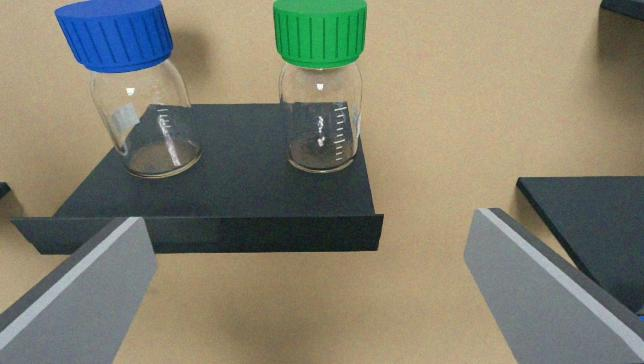

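>>> {"fn": "move", "kwargs": {
  "joints": {"left_gripper_m":0.09},
  "blocking": false
}}

>>> {"fn": "wait", "kwargs": {
  "seconds": 0.2
}}

>>> {"fn": "move", "kwargs": {
  "target": {"side":"left","x":0.235,"y":-0.097,"z":1.317,"quat_wxyz":[0.5495,0.4450,-0.4450,-0.5495]},
  "min_time_s": 0.5
}}

>>> {"fn": "move", "kwargs": {
  "target": {"side":"left","x":0.32,"y":-0.097,"z":1.316,"quat_wxyz":[0.5495,0.4450,-0.4450,-0.5495]},
  "min_time_s": 0.8,
  "cameras": ["left_wrist_camera"]
}}

Scene clock: 147.03 s.
Joint torques (N m): left_arm=[-17.83 11.11 8.5 2.91 -1.72 0.29 0.26] | right_arm=[-7.85 -4.31 -8.77 3.69 0.9 -0.85 0.07]
External joint torques (N m): left_arm=[-0.28 1.81 -1.77 0.74 0.21 0.07 0.25] | right_arm=[-0.31 -0.86 1.45 -0.21 -0.13 0.11 0.08]
Wrist force (N): left_arm=[2.3 -4.0 0.1] | right_arm=[2.9 4.0 -1.0]
Wrist torque (N m): left_arm=[0.06 0.30 0.03] | right_arm=[-0.16 0.09 -0.11]
Wrist force, peak (N): left_arm=[2.4 -4.3 0.1] | right_arm=[3.4 5.0 -0.9]
move: moving
base_odometry: x=+3.354 y=+0.480 heading=+0.177
lidar_m: 0.48 0.50 0.70 1.31 2.10 3.05 5.36 2.99 2.43 1.80 0.68 0.50
base_status: not commanded
joint_positions: torso_squat_rad=+0.350 torso_shift_rad=+0.000 torso_pitch_rad=+0.000 torso_yaw_rad=+0.000 left_shoulder_pitch_rad=-1.829 left_shoulder_roll_rad=+0.351 left_shoulder_yaw_rad=-1.236 left_elbow_rad=-1.757 left_forearm_roll_rad=+0.467 left_wrist_pitch_rad=+1.811 left_hand_roll_rad=+0.125 left_gripper_m=+0.090 right_shoulder_pitch_rad=+1.152 right_shoulder_roll_rad=-1.725 right_shoulder_yaw_rad=-1.442 right_elbow_rad=-2.219 right_forearm_roll_rad=-0.960 right_wrist_pitch_rad=+0.613 right_hand_roll_rad=+0.510 right_gripper_m=+0.100 head_pan_rad=+0.400 head_tilt_rad=+0.350
joint_status: left_gripper_m moving
wheel_motors_off: 0
motor_effort: left_wheel=+2(3) right_wheel=+0(1)
contact_limits: left_gripper_m 450 mA; right_gripper_m 450 mA
chest: x=-0.2280 y=-0.0002 z=+1.2475 quat_wxyz=(+1.000, +0.000, +0.000, +0.000) (m; base frame)
left_hand: x=+0.2246 y=-0.0899 z=+1.3352 quat_wxyz=(+0.549, +0.445, -0.446, -0.550) (m; base frame)
right_hand: x=+0.2105 y=-0.3800 z=+1.4003 quat_wxyz=(+0.549, -0.444, -0.445, +0.551) (m; base frame)
pictures: none

Scene clock: 147.10 s.
Joint torques (N m): left_arm=[-17.83 11.24 8.68 3.04 -1.87 0.32 0.29] | right_arm=[-7.33 -4.08 -9.35 3.8 0.91 -0.87 0.3]
External joint torques (N m): left_arm=[-0.29 1.94 -1.59 0.86 0.06 0.1 0.28] | right_arm=[0.2 -0.63 0.87 -0.1 -0.12 0.09 0.31]
Wrist force (N): left_arm=[2.3 -4.1 0.2] | right_arm=[3.2 4.7 -0.8]
Wrist torque (N m): left_arm=[0.08 0.30 0.04] | right_arm=[-0.25 0.11 -0.13]
Wrist force, peak (N): left_arm=[2.4 -4.1 0.1] | right_arm=[3.2 4.7 -0.8]
earlier move: done
base_odometry: x=+3.354 y=+0.480 heading=+0.177
lidar_m: 0.48 0.50 0.69 1.32 2.10 3.04 5.35 3.00 2.42 1.80 0.69 0.49
base_status: not commanded
joint_positions: torso_squat_rad=+0.350 torso_shift_rad=+0.000 torso_pitch_rad=+0.000 torso_yaw_rad=+0.000 left_shoulder_pitch_rad=-1.829 left_shoulder_roll_rad=+0.351 left_shoulder_yaw_rad=-1.236 left_elbow_rad=-1.757 left_forearm_roll_rad=+0.467 left_wrist_pitch_rad=+1.811 left_hand_roll_rad=+0.125 left_gripper_m=+0.090 right_shoulder_pitch_rad=+1.152 right_shoulder_roll_rad=-1.725 right_shoulder_yaw_rad=-1.442 right_elbow_rad=-2.219 right_forearm_roll_rad=-0.960 right_wrist_pitch_rad=+0.613 right_hand_roll_rad=+0.510 right_gripper_m=+0.100 head_pan_rad=+0.400 head_tilt_rad=+0.350
joint_status: all done
wheel_motors_off: 0
motor_effort: left_wheel=+2(3) right_wheel=-1(1)
contact_limits: left_gripper_m 450 mA; right_gripper_m 450 mA
chest: x=-0.2280 y=-0.0002 z=+1.2475 quat_wxyz=(+1.000, +0.000, +0.000, +0.000) (m; base frame)
left_hand: x=+0.2246 y=-0.0899 z=+1.3352 quat_wxyz=(+0.549, +0.445, -0.446, -0.550) (m; base frame)
right_hand: x=+0.2105 y=-0.3800 z=+1.4003 quat_wxyz=(+0.549, -0.444, -0.445, +0.551) (m; base frame)
wait: 0.07 of 0.2 s (the move ended)
pictures: none

Scene clock: 147.93 s.
Joint torques (N m): left_arm=[-18.15 9.46 8.85 2.9 -2.11 0.09 0.6] | right_arm=[-6.98 -3.9 -8.97 3.48 0.98 -0.96 -0.02]
External joint torques (N m): left_arm=[-0.22 0.15 -1.44 0.92 -0.17 -0.17 0.59] | right_arm=[0.55 -0.45 1.25 -0.42 -0.05 0 -0.01]
Wrist force (N): left_arm=[2.5 -3.9 0.1] | right_arm=[2.9 3.5 -1.2]
Wrist torque (N m): left_arm=[0.05 0.31 -0.11] | right_arm=[-0.08 0.10 -0.10]
Wrist force, peak (N): left_arm=[2.3 -4.4 -0.2] | right_arm=[3.9 4.3 -0.8]
move: done
base_odometry: x=+3.354 y=+0.480 heading=+0.177
lidar_m: 0.48 0.50 0.69 1.32 2.11 3.05 5.36 3.00 2.42 1.79 0.68 0.50
base_status: not commanded
joint_positions: torso_squat_rad=+0.350 torso_shift_rad=+0.000 torso_pitch_rad=+0.000 torso_yaw_rad=+0.000 left_shoulder_pitch_rad=-1.806 left_shoulder_roll_rad=+0.318 left_shoulder_yaw_rad=-1.274 left_elbow_rad=-1.703 left_forearm_roll_rad=+0.434 left_wrist_pitch_rad=+1.771 left_hand_roll_rad=+0.142 left_gripper_m=+0.090 right_shoulder_pitch_rad=+1.152 right_shoulder_roll_rad=-1.725 right_shoulder_yaw_rad=-1.442 right_elbow_rad=-2.219 right_forearm_roll_rad=-0.960 right_wrist_pitch_rad=+0.613 right_hand_roll_rad=+0.510 right_gripper_m=+0.100 head_pan_rad=+0.400 head_tilt_rad=+0.350
joint_status: all done
wheel_motors_off: 0
motor_effort: left_wheel=+2(2) right_wheel=-2(2)
contact_limits: left_gripper_m 450 mA; right_gripper_m 450 mA
chest: x=-0.2280 y=-0.0002 z=+1.2475 quat_wxyz=(+1.000, +0.000, +0.000, +0.000) (m; base frame)
left_hand: x=+0.2349 y=-0.0970 z=+1.3173 quat_wxyz=(+0.549, +0.445, -0.445, -0.549) (m; base frame)
left_hand_status: reached (checked arc, planned for 0.5 s): 0 mm and 0.0 deg off.
right_hand: x=+0.2105 y=-0.3800 z=+1.4003 quat_wxyz=(+0.549, -0.444, -0.445, +0.551) (m; base frame)
pictures: none

Scene clock: 149.07 s.
Joint torques (N m): left_arm=[-21.27 9.47 7.62 2.44 -1.85 0.17 0.2] | right_arm=[-8 -4 -9.62 3.47 0.86 -0.82 0.18]
External joint torques (N m): left_arm=[-0.52 -0.46 -2.18 0.63 0.11 0.14 0.18] | right_arm=[-0.47 -0.55 0.6 -0.44 -0.18 0.14 0.18]
Wrist force (N): left_arm=[2.2 -3.9 0.2] | right_arm=[3.2 3.4 -0.5]
Wrist torque (N m): left_arm=[0.04 0.27 0.03] | right_arm=[-0.07 0.07 -0.15]
Wrist force, peak (N): left_arm=[2.3 -4.6 -0.1] | right_arm=[3.7 4.8 -1.3]
move: done
base_odometry: x=+3.354 y=+0.480 heading=+0.177
lidar_m: 0.48 0.50 0.70 1.32 2.10 3.05 5.36 2.99 2.42 1.79 0.67 0.50
base_status: not commanded
joint_positions: torso_squat_rad=+0.350 torso_shift_rad=+0.000 torso_pitch_rad=+0.000 torso_yaw_rad=+0.000 left_shoulder_pitch_rad=-1.770 left_shoulder_roll_rad=+0.292 left_shoulder_yaw_rad=-1.292 left_elbow_rad=-1.362 left_forearm_roll_rad=+0.386 left_wrist_pitch_rad=+1.465 left_hand_roll_rad=+0.029 left_gripper_m=+0.090 right_shoulder_pitch_rad=+1.152 right_shoulder_roll_rad=-1.725 right_shoulder_yaw_rad=-1.442 right_elbow_rad=-2.219 right_forearm_roll_rad=-0.960 right_wrist_pitch_rad=+0.613 right_hand_roll_rad=+0.510 right_gripper_m=+0.100 head_pan_rad=+0.400 head_tilt_rad=+0.350
joint_status: all done
wheel_motors_off: 0
motor_effort: left_wheel=+2(2) right_wheel=-1(2)
contact_limits: left_gripper_m 450 mA; right_gripper_m 450 mA
chest: x=-0.2280 y=-0.0002 z=+1.2475 quat_wxyz=(+1.000, +0.000, +0.000, +0.000) (m; base frame)
left_hand: x=+0.3195 y=-0.0965 z=+1.3164 quat_wxyz=(+0.549, +0.445, -0.446, -0.549) (m; base frame)
left_hand_status: reached (checked arc, planned for 0.8 s): 1 mm and 0.1 deg off.
right_hand: x=+0.2105 y=-0.3800 z=+1.4003 quat_wxyz=(+0.549, -0.444, -0.445, +0.551) (m; base frame)
pictures: left_wrist_camera
camera_calibration:
left_wrist_camera: T_world_to_cam=[[-0.0371572, -0.999304, 0.00332986, -0.0899528], [-0.639671, 0.0212247, -0.768356, 1.24509], [0.76775, -0.03068, -0.640014, 0.668515], [0, 0, 0, 1]] pos_world=[0.27985, -0.0958067, 1.38483]

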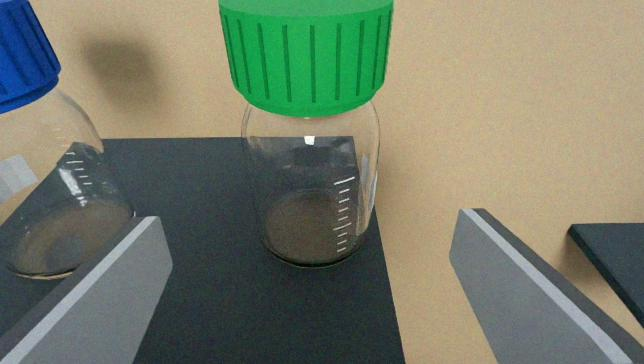

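>>> {"fn": "move", "kwargs": {
  "target": {"side":"left","x":0.386,"y":-0.098,"z":1.315,"quat_wxyz":[0.5495,0.4450,-0.4450,-0.5495]},
  "min_time_s": 0.8
}}

>>> {"fn": "move", "kwargs": {
  "joints": {"left_gripper_m":0.042}
}}

>>> {"fn": "move", "kwargs": {
  "target": {"side":"left","x":0.386,"y":-0.098,"z":1.335,"quat_wxyz":[0.5495,0.4450,-0.4450,-0.5495]},
  "min_time_s": 0.5
}}

>>> {"fn": "move", "kwargs": {
  "target": {"side":"left","x":0.386,"y":-0.098,"z":1.37,"quat_wxyz":[0.5495,0.4450,-0.4450,-0.5495]},
  "min_time_s": 0.5,
  "cameras": ["left_wrist_camera"]
}}

Scene clock: 150.87 s.
Joint torques (N m): left_arm=[-24.11 11.43 8.9 2.13 -1.72 -0.07 0.21] | right_arm=[-7.35 -4.11 -8.67 3.91 1.04 -0.92 0.16]
External joint torques (N m): left_arm=[-1.37 0.6 1.29 0.64 0.06 0.13 0.2] | right_arm=[0.18 -0.66 1.55 0.01 0 0.04 0.17]
Wrist force (N): left_arm=[2.7 -3.8 -0.2] | right_arm=[2.6 4.2 -0.9]
Wrist torque (N m): left_arm=[0.04 0.31 0.03] | right_arm=[-0.17 0.00 -0.11]
Wrist force, peak (N): left_arm=[2.8 -4.8 0.5] | right_arm=[3.8 4.6 -0.9]
move: done
base_odometry: x=+3.354 y=+0.480 heading=+0.177
lidar_m: 0.48 0.50 0.70 1.32 2.10 3.05 5.36 3.00 2.42 1.79 0.68 0.50
base_status: not commanded
joint_positions: torso_squat_rad=+0.350 torso_shift_rad=+0.000 torso_pitch_rad=+0.000 torso_yaw_rad=+0.000 left_shoulder_pitch_rad=-1.770 left_shoulder_roll_rad=+0.171 left_shoulder_yaw_rad=-1.281 left_elbow_rad=-0.935 left_forearm_roll_rad=+0.380 left_wrist_pitch_rad=+1.174 left_hand_roll_rad=-0.087 left_gripper_m=+0.090 right_shoulder_pitch_rad=+1.152 right_shoulder_roll_rad=-1.725 right_shoulder_yaw_rad=-1.442 right_elbow_rad=-2.219 right_forearm_roll_rad=-0.960 right_wrist_pitch_rad=+0.613 right_hand_roll_rad=+0.510 right_gripper_m=+0.100 head_pan_rad=+0.400 head_tilt_rad=+0.350
joint_status: all done
wheel_motors_off: 0
motor_effort: left_wheel=+2(2) right_wheel=-1(1)
contact_limits: left_gripper_m 450 mA; right_gripper_m 450 mA
chest: x=-0.2280 y=-0.0002 z=+1.2475 quat_wxyz=(+1.000, +0.000, +0.000, +0.000) (m; base frame)
left_hand: x=+0.3860 y=-0.0979 z=+1.3152 quat_wxyz=(+0.549, +0.445, -0.445, -0.549) (m; base frame)
left_hand_status: reached (checked arc, planned for 0.8 s): 0 mm and 0.0 deg off.
right_hand: x=+0.2105 y=-0.3800 z=+1.4003 quat_wxyz=(+0.549, -0.444, -0.445, +0.551) (m; base frame)
pictures: none

Scene clock: 151.90 s.
Joint torques (N m): left_arm=[-23.37 11.58 8.74 2.22 -1.65 -0.18 0.27] | right_arm=[-7.27 -3.57 -8.93 3.45 1.03 -1.07 0.12]
External joint torques (N m): left_arm=[-0.63 0.75 1.13 0.73 0.12 0.02 0.26] | right_arm=[0.26 -0.12 1.29 -0.45 0 -0.11 0.13]
Wrist force (N): left_arm=[1.8 -3.3 -0.1] | right_arm=[3.4 3.8 -1.4]
Wrist torque (N m): left_arm=[0.05 0.28 0.04] | right_arm=[-0.17 0.08 -0.12]
Wrist force, peak (N): left_arm=[2.3 -4.1 0.2] | right_arm=[3.0 5.0 -0.7]
move: off_target
base_odometry: x=+3.354 y=+0.480 heading=+0.177
lidar_m: 0.48 0.50 0.70 1.32 2.10 3.05 5.36 2.99 2.43 1.80 0.68 0.50
base_status: not commanded
joint_positions: torso_squat_rad=+0.350 torso_shift_rad=+0.000 torso_pitch_rad=+0.000 torso_yaw_rad=+0.000 left_shoulder_pitch_rad=-1.770 left_shoulder_roll_rad=+0.171 left_shoulder_yaw_rad=-1.281 left_elbow_rad=-0.935 left_forearm_roll_rad=+0.380 left_wrist_pitch_rad=+1.174 left_hand_roll_rad=-0.087 left_gripper_m=+0.055 right_shoulder_pitch_rad=+1.152 right_shoulder_roll_rad=-1.725 right_shoulder_yaw_rad=-1.442 right_elbow_rad=-2.219 right_forearm_roll_rad=-0.960 right_wrist_pitch_rad=+0.613 right_hand_roll_rad=+0.510 right_gripper_m=+0.100 head_pan_rad=+0.400 head_tilt_rad=+0.350
joint_status: left_gripper_m off_target (ended at +0.055, target +0.042)
wheel_motors_off: 0
motor_effort: left_wheel=+2(2) right_wheel=+0(2)
contact_limits: left_gripper_m 450 mA; right_gripper_m 450 mA
chest: x=-0.2280 y=-0.0002 z=+1.2475 quat_wxyz=(+1.000, +0.000, +0.000, +0.000) (m; base frame)
left_hand: x=+0.3860 y=-0.0979 z=+1.3152 quat_wxyz=(+0.549, +0.445, -0.445, -0.549) (m; base frame)
right_hand: x=+0.2105 y=-0.3800 z=+1.4003 quat_wxyz=(+0.549, -0.444, -0.445, +0.551) (m; base frame)
pictures: none

Scene clock: 152.73 s.
Joint torques (N m): left_arm=[-24.62 13.33 8.86 2.51 -1.9 -0.34 0.02] | right_arm=[-7.56 -4.02 -9 3.59 1.01 -0.7 0.23]
External joint torques (N m): left_arm=[-1.95 2.12 1.39 0.97 -0.13 -0.06 0.01] | right_arm=[-0.02 -0.57 1.22 -0.32 -0.02 0.26 0.23]
Wrist force (N): left_arm=[2.0 -5.6 -0.2] | right_arm=[4.0 4.1 -0.6]
Wrist torque (N m): left_arm=[0.04 0.23 0.02] | right_arm=[-0.19 0.17 -0.16]
Wrist force, peak (N): left_arm=[2.5 -5.8 0.0] | right_arm=[4.1 4.3 -0.8]
move: done
base_odometry: x=+3.354 y=+0.480 heading=+0.177
lidar_m: 0.47 0.50 0.69 1.32 2.11 3.05 5.36 3.00 2.42 1.80 0.68 0.49
base_status: not commanded
joint_positions: torso_squat_rad=+0.350 torso_shift_rad=+0.000 torso_pitch_rad=+0.000 torso_yaw_rad=+0.000 left_shoulder_pitch_rad=-1.803 left_shoulder_roll_rad=+0.178 left_shoulder_yaw_rad=-1.258 left_elbow_rad=-0.919 left_forearm_roll_rad=+0.411 left_wrist_pitch_rad=+1.174 left_hand_roll_rad=-0.126 left_gripper_m=+0.055 right_shoulder_pitch_rad=+1.152 right_shoulder_roll_rad=-1.725 right_shoulder_yaw_rad=-1.442 right_elbow_rad=-2.219 right_forearm_roll_rad=-0.960 right_wrist_pitch_rad=+0.613 right_hand_roll_rad=+0.510 right_gripper_m=+0.100 head_pan_rad=+0.400 head_tilt_rad=+0.350
joint_status: all done
wheel_motors_off: 0
motor_effort: left_wheel=+2(2) right_wheel=-1(1)
contact_limits: left_gripper_m 450 mA; right_gripper_m 450 mA
chest: x=-0.2280 y=-0.0002 z=+1.2475 quat_wxyz=(+1.000, +0.000, +0.000, +0.000) (m; base frame)
left_hand: x=+0.3856 y=-0.0983 z=+1.3347 quat_wxyz=(+0.549, +0.445, -0.446, -0.549) (m; base frame)
left_hand_status: reached (checked arc, planned for 0.5 s): 1 mm and 0.1 deg off.
right_hand: x=+0.2105 y=-0.3800 z=+1.4003 quat_wxyz=(+0.549, -0.444, -0.445, +0.551) (m; base frame)
pictures: none

Scene clock: 153.57 s.
Joint torques (N m): left_arm=[-24.2 13.43 7.61 2.61 -1.9 -0.59 0.11] | right_arm=[-7.28 -4.03 -9.19 3.57 0.95 -1 0.35]
External joint torques (N m): left_arm=[-1.68 1.51 0.65 1.03 -0.17 -0.15 0.1] | right_arm=[0.25 -0.59 1.03 -0.33 -0.08 -0.04 0.36]
Wrist force (N): left_arm=[2.7 -5.1 -0.4] | right_arm=[3.9 4.5 -1.1]
Wrist torque (N m): left_arm=[0.00 0.32 0.02] | right_arm=[-0.21 0.19 -0.14]
Wrist force, peak (N): left_arm=[2.8 -6.2 -0.5] | right_arm=[3.9 4.5 -1.1]
move: done
base_odometry: x=+3.354 y=+0.480 heading=+0.177
lidar_m: 0.48 0.50 0.70 1.32 2.10 3.05 5.36 3.00 2.42 1.80 0.69 0.50
base_status: not commanded
joint_positions: torso_squat_rad=+0.350 torso_shift_rad=+0.000 torso_pitch_rad=+0.000 torso_yaw_rad=+0.000 left_shoulder_pitch_rad=-1.868 left_shoulder_roll_rad=+0.179 left_shoulder_yaw_rad=-1.215 left_elbow_rad=-0.857 left_forearm_roll_rad=+0.470 left_wrist_pitch_rad=+1.165 left_hand_roll_rad=-0.209 left_gripper_m=+0.055 right_shoulder_pitch_rad=+1.152 right_shoulder_roll_rad=-1.725 right_shoulder_yaw_rad=-1.442 right_elbow_rad=-2.219 right_forearm_roll_rad=-0.960 right_wrist_pitch_rad=+0.613 right_hand_roll_rad=+0.510 right_gripper_m=+0.100 head_pan_rad=+0.400 head_tilt_rad=+0.350
joint_status: all done
wheel_motors_off: 0
motor_effort: left_wheel=+2(2) right_wheel=-1(1)
contact_limits: left_gripper_m 450 mA; right_gripper_m 450 mA
chest: x=-0.2280 y=-0.0002 z=+1.2475 quat_wxyz=(+1.000, +0.000, +0.000, +0.000) (m; base frame)
left_hand: x=+0.3859 y=-0.0981 z=+1.3700 quat_wxyz=(+0.549, +0.445, -0.445, -0.550) (m; base frame)
left_hand_status: reached (checked arc, planned for 0.5 s): 0 mm and 0.0 deg off.
right_hand: x=+0.2105 y=-0.3800 z=+1.4003 quat_wxyz=(+0.549, -0.444, -0.445, +0.551) (m; base frame)
pictures: left_wrist_camera
camera_calibration:
left_wrist_camera: T_world_to_cam=[[-0.0368564, -0.999318, 0.00245447, -0.0882016], [-0.640048, 0.0217196, -0.768028, 1.32863], [0.767451, -0.0298777, -0.640412, 0.652533], [0, 0, 0, 1]] pos_world=[0.346347, -0.0975024, 1.43853]

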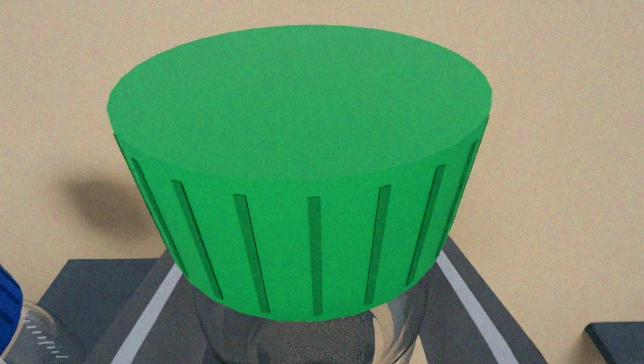

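>>> {"fn": "move", "kwargs": {
  "target": {"side":"left","x":0.30,"y":-0.098,"z":1.375,"quat_wxyz":[0.5495,0.4450,-0.4450,-0.5495]},
  "min_time_s": 0.8
}}

>>> {"fn": "move", "kwargs": {
  "target": {"side":"left","x":0.22,"y":-0.08,"z":1.38,"quat_wxyz":[0.5495,0.4450,-0.4450,-0.5495]},
  "min_time_s": 0.8
}}

>>> {"fn": "move", "kwargs": {
  "target": {"side":"left","x":0.215,"y":0.07,"z":1.41,"quat_wxyz":[0.5495,0.4450,-0.4450,-0.5495]},
  "min_time_s": 0.8
}}

>>> {"fn": "move", "kwargs": {
  "target": {"side":"left","x":0.215,"y":0.22,"z":1.44,"quat_wxyz":[0.5495,0.4450,-0.4450,-0.5495]},
  "min_time_s": 0.8
}}

>>> {"fn": "move", "kwargs": {
  "target": {"side":"left","x":0.215,"y":0.375,"z":1.465,"quat_wxyz":[0.5495,0.4450,-0.4450,-0.5495]},
  "min_time_s": 0.8,
  "cameras": ["left_wrist_camera","head_camera"]
}}

Scene clock: 156.13 s.
Joint torques (N m): left_arm=[-21.79 12.4 9.8 2.3 -2.14 -0.49 0.29] | right_arm=[-7.7 -3.98 -9.24 3.65 0.76 -0.93 0.11]
External joint torques (N m): left_arm=[-1.92 1.54 0.23 -0.1 -0.17 -0.37 0.27] | right_arm=[-0.16 -0.54 0.98 -0.25 -0.28 0.04 0.12]
Wrist force (N): left_arm=[2.6 -5.5 -0.4] | right_arm=[3.2 4.6 -1.0]
Wrist torque (N m): left_arm=[0.04 0.32 -0.11] | right_arm=[-0.24 0.10 -0.12]
Wrist force, peak (N): left_arm=[3.4 -6.3 -0.4] | right_arm=[3.8 4.7 -1.3]
move: done
base_odometry: x=+3.354 y=+0.480 heading=+0.177
lidar_m: 0.48 0.50 0.70 1.33 2.11 3.04 5.36 3.00 2.43 1.80 0.68 0.50
base_status: not commanded
joint_positions: torso_squat_rad=+0.350 torso_shift_rad=+0.000 torso_pitch_rad=+0.000 torso_yaw_rad=+0.000 left_shoulder_pitch_rad=-1.884 left_shoulder_roll_rad=+0.325 left_shoulder_yaw_rad=-1.213 left_elbow_rad=-1.376 left_forearm_roll_rad=+0.499 left_wrist_pitch_rad=+1.532 left_hand_roll_rad=-0.052 left_gripper_m=+0.055 right_shoulder_pitch_rad=+1.152 right_shoulder_roll_rad=-1.725 right_shoulder_yaw_rad=-1.442 right_elbow_rad=-2.219 right_forearm_roll_rad=-0.960 right_wrist_pitch_rad=+0.613 right_hand_roll_rad=+0.510 right_gripper_m=+0.100 head_pan_rad=+0.400 head_tilt_rad=+0.350
joint_status: all done
wheel_motors_off: 0
motor_effort: left_wheel=+2(2) right_wheel=+0(1)
contact_limits: left_gripper_m 450 mA; right_gripper_m 450 mA
chest: x=-0.2280 y=-0.0002 z=+1.2475 quat_wxyz=(+1.000, +0.000, +0.000, +0.000) (m; base frame)
left_hand: x=+0.3000 y=-0.0978 z=+1.3747 quat_wxyz=(+0.552, +0.446, -0.441, -0.549) (m; base frame)
left_hand_status: reached (checked arc, planned for 0.8 s): 0 mm and 0.6 deg off.
right_hand: x=+0.2105 y=-0.3800 z=+1.4003 quat_wxyz=(+0.549, -0.444, -0.445, +0.551) (m; base frame)
pictures: none

Scene clock: 157.27 s.
Joint torques (N m): left_arm=[-18.61 11.29 11.04 2.9 -2.05 -0.14 0.35] | right_arm=[-7.19 -4.2 -8.94 3.9 1.04 -0.78 0.06]
External joint torques (N m): left_arm=[-1.43 1.54 1.02 -0.04 -0.11 -0.26 0.34] | right_arm=[0.35 -0.75 1.28 0 0.01 0.18 0.07]
Wrist force (N): left_arm=[2.4 -5.5 0.0] | right_arm=[2.9 4.2 -1.0]
Wrist torque (N m): left_arm=[0.05 0.29 -0.10] | right_arm=[-0.21 0.03 -0.14]
Wrist force, peak (N): left_arm=[3.0 -6.3 -0.6] | right_arm=[3.2 4.6 -0.9]
move: done
base_odometry: x=+3.354 y=+0.480 heading=+0.177
lidar_m: 0.48 0.49 0.69 1.32 2.11 3.05 5.36 3.00 2.42 1.80 0.68 0.50
base_status: not commanded
joint_positions: torso_squat_rad=+0.350 torso_shift_rad=+0.000 torso_pitch_rad=+0.000 torso_yaw_rad=+0.000 left_shoulder_pitch_rad=-1.911 left_shoulder_roll_rad=+0.418 left_shoulder_yaw_rad=-1.174 left_elbow_rad=-1.762 left_forearm_roll_rad=+0.566 left_wrist_pitch_rad=+1.811 left_hand_roll_rad=+0.070 left_gripper_m=+0.055 right_shoulder_pitch_rad=+1.152 right_shoulder_roll_rad=-1.725 right_shoulder_yaw_rad=-1.442 right_elbow_rad=-2.219 right_forearm_roll_rad=-0.960 right_wrist_pitch_rad=+0.613 right_hand_roll_rad=+0.510 right_gripper_m=+0.100 head_pan_rad=+0.400 head_tilt_rad=+0.350
joint_status: all done
wheel_motors_off: 0
motor_effort: left_wheel=+2(2) right_wheel=+0(1)
contact_limits: left_gripper_m 450 mA; right_gripper_m 450 mA
chest: x=-0.2280 y=-0.0002 z=+1.2475 quat_wxyz=(+1.000, +0.000, +0.000, +0.000) (m; base frame)
left_hand: x=+0.2202 y=-0.0800 z=+1.3799 quat_wxyz=(+0.550, +0.445, -0.445, -0.550) (m; base frame)
left_hand_status: reached (checked arc, planned for 0.8 s): 0 mm and 0.0 deg off.
right_hand: x=+0.2105 y=-0.3800 z=+1.4003 quat_wxyz=(+0.549, -0.444, -0.445, +0.551) (m; base frame)
pictures: none

Scene clock: 158.63 s.
Joint torques (N m): left_arm=[-17.44 6.38 10.62 3.72 -2.29 -0.25 0.18] | right_arm=[-7.48 -3.73 -9.3 3.64 0.86 -0.96 0.08]
External joint torques (N m): left_arm=[-1.4 0.35 1.16 -0.23 -0.32 -0.23 0.17] | right_arm=[0.05 -0.29 0.92 -0.27 -0.17 0 0.09]
Wrist force (N): left_arm=[2.0 -5.2 -0.3] | right_arm=[3.6 3.7 -0.9]
Wrist torque (N m): left_arm=[0.01 0.25 0.03] | right_arm=[-0.16 0.12 -0.12]
Wrist force, peak (N): left_arm=[3.4 -6.0 0.0] | right_arm=[3.5 4.6 -1.2]
move: done
base_odometry: x=+3.354 y=+0.480 heading=+0.177
lidar_m: 0.48 0.50 0.69 1.33 2.10 3.05 5.36 2.99 2.43 1.80 0.68 0.50
base_status: not commanded
joint_positions: torso_squat_rad=+0.350 torso_shift_rad=+0.000 torso_pitch_rad=+0.000 torso_yaw_rad=+0.000 left_shoulder_pitch_rad=-1.778 left_shoulder_roll_rad=+0.963 left_shoulder_yaw_rad=-1.057 left_elbow_rad=-2.212 left_forearm_roll_rad=+0.693 left_wrist_pitch_rad=+1.742 left_hand_roll_rad=+0.004 left_gripper_m=+0.055 right_shoulder_pitch_rad=+1.152 right_shoulder_roll_rad=-1.725 right_shoulder_yaw_rad=-1.442 right_elbow_rad=-2.219 right_forearm_roll_rad=-0.960 right_wrist_pitch_rad=+0.613 right_hand_roll_rad=+0.510 right_gripper_m=+0.100 head_pan_rad=+0.400 head_tilt_rad=+0.350
joint_status: all done
wheel_motors_off: 0
motor_effort: left_wheel=+1(2) right_wheel=-1(2)
contact_limits: left_gripper_m 450 mA; right_gripper_m 450 mA
chest: x=-0.2280 y=-0.0002 z=+1.2475 quat_wxyz=(+1.000, +0.000, +0.000, +0.000) (m; base frame)
left_hand: x=+0.2150 y=+0.0701 z=+1.4100 quat_wxyz=(+0.550, +0.445, -0.445, -0.549) (m; base frame)
left_hand_status: reached (checked arc, planned for 0.9 s): 0 mm and 0.1 deg off.
right_hand: x=+0.2105 y=-0.3799 z=+1.4003 quat_wxyz=(+0.549, -0.444, -0.445, +0.551) (m; base frame)
pictures: none

Scene clock: 159.87 s.
Joint torques (N m): left_arm=[-13.26 4.66 10.55 4.76 -2.11 -0.23 0.39] | right_arm=[-7.22 -4.03 -9.13 3.71 1.09 -0.87 0.25]
External joint torques (N m): left_arm=[-1 0.12 1.54 -0.38 -0.28 0.22 0.37] | right_arm=[0.32 -0.58 1.09 -0.19 0.05 0.1 0.26]
Wrist force (N): left_arm=[2.1 -5.6 -0.2] | right_arm=[2.9 4.5 -1.2]
Wrist torque (N m): left_arm=[0.06 0.27 0.03] | right_arm=[-0.25 0.07 -0.11]
Wrist force, peak (N): left_arm=[3.2 -6.9 0.0] | right_arm=[3.4 4.8 -0.6]
move: done
base_odometry: x=+3.354 y=+0.480 heading=+0.177
lidar_m: 0.48 0.50 0.70 1.32 2.10 3.05 5.36 3.00 2.42 1.80 0.68 0.50
base_status: not commanded
joint_positions: torso_squat_rad=+0.350 torso_shift_rad=+0.000 torso_pitch_rad=+0.000 torso_yaw_rad=+0.000 left_shoulder_pitch_rad=-1.564 left_shoulder_roll_rad=+1.577 left_shoulder_yaw_rad=-0.884 left_elbow_rad=-2.320 left_forearm_roll_rad=+0.884 left_wrist_pitch_rad=+1.300 left_hand_roll_rad=-0.218 left_gripper_m=+0.055 right_shoulder_pitch_rad=+1.152 right_shoulder_roll_rad=-1.725 right_shoulder_yaw_rad=-1.442 right_elbow_rad=-2.219 right_forearm_roll_rad=-0.960 right_wrist_pitch_rad=+0.613 right_hand_roll_rad=+0.510 right_gripper_m=+0.100 head_pan_rad=+0.400 head_tilt_rad=+0.350
joint_status: all done
wheel_motors_off: 0
motor_effort: left_wheel=+2(2) right_wheel=+0(2)
contact_limits: left_gripper_m 450 mA; right_gripper_m 450 mA
chest: x=-0.2280 y=-0.0002 z=+1.2475 quat_wxyz=(+1.000, +0.000, +0.000, +0.000) (m; base frame)
left_hand: x=+0.2149 y=+0.2201 z=+1.4401 quat_wxyz=(+0.550, +0.446, -0.445, -0.549) (m; base frame)
left_hand_status: reached (checked arc, planned for 0.9 s): 0 mm and 0.1 deg off.
right_hand: x=+0.2105 y=-0.3799 z=+1.4003 quat_wxyz=(+0.549, -0.444, -0.445, +0.551) (m; base frame)
pictures: none

Scene clock: 161.33 s.
Joint torques (N m): left_arm=[-9.23 5.78 9.24 5.41 -1.26 -1.24 0.56] | right_arm=[-7.65 -4.13 -8.53 3.55 0.97 -0.97 0.37]
External joint torques (N m): left_arm=[-0.97 0.2 -0.78 0.09 -0.4 -0.02 0.55] | right_arm=[-0.12 -0.68 1.69 -0.35 -0.06 -0.01 0.38]
Wrist force (N): left_arm=[2.2 -5.4 -0.4] | right_arm=[3.3 3.9 -0.9]
Wrist torque (N m): left_arm=[0.05 0.27 0.05] | right_arm=[-0.16 0.08 -0.11]
Wrist force, peak (N): left_arm=[2.7 -6.5 -1.0] | right_arm=[2.4 5.0 -1.6]
move: done
base_odometry: x=+3.354 y=+0.480 heading=+0.177
lidar_m: 0.48 0.50 0.70 1.32 2.10 3.05 5.35 3.00 2.43 1.80 0.69 0.50
base_status: not commanded
joint_positions: torso_squat_rad=+0.350 torso_shift_rad=+0.000 torso_pitch_rad=+0.000 torso_yaw_rad=+0.000 left_shoulder_pitch_rad=-1.378 left_shoulder_roll_rad=+2.064 left_shoulder_yaw_rad=-0.939 left_elbow_rad=-2.081 left_forearm_roll_rad=+1.222 left_wrist_pitch_rad=+0.657 left_hand_roll_rad=-0.647 left_gripper_m=+0.055 right_shoulder_pitch_rad=+1.152 right_shoulder_roll_rad=-1.725 right_shoulder_yaw_rad=-1.442 right_elbow_rad=-2.219 right_forearm_roll_rad=-0.960 right_wrist_pitch_rad=+0.613 right_hand_roll_rad=+0.510 right_gripper_m=+0.100 head_pan_rad=+0.400 head_tilt_rad=+0.350
joint_status: all done
wheel_motors_off: 0
motor_effort: left_wheel=+2(2) right_wheel=+0(2)
contact_limits: left_gripper_m 450 mA; right_gripper_m 450 mA
chest: x=-0.2280 y=-0.0002 z=+1.2475 quat_wxyz=(+1.000, +0.000, +0.000, +0.000) (m; base frame)
left_hand: x=+0.2148 y=+0.3749 z=+1.4659 quat_wxyz=(+0.549, +0.449, -0.447, -0.545) (m; base frame)
left_hand_status: reached (checked arc, planned for 0.8 s): 1 mm and 0.7 deg off.
right_hand: x=+0.2105 y=-0.3800 z=+1.4003 quat_wxyz=(+0.549, -0.444, -0.445, +0.551) (m; base frame)
pictures: head_camera, left_wrist_camera
camera_calibration:
head_camera: T_world_to_cam=[[0.363449, -0.931308, 0.0238717, 0.0448034], [-0.278282, -0.132984, -0.951249, 1.37814], [0.889081, 0.339087, -0.307499, 0.57141], [0, 0, 0, 1]] pos_world=[-0.140802, 0.0312387, 1.48559]
left_wrist_camera: T_world_to_cam=[[-0.0300643, -0.999542, 0.00348779, 0.375015], [-0.631821, 0.0162999, -0.774943, 1.29292], [0.774531, -0.0255017, -0.632022, 0.843958], [0, 0, 0, 1]] pos_world=[0.174495, 0.375291, 1.53403]

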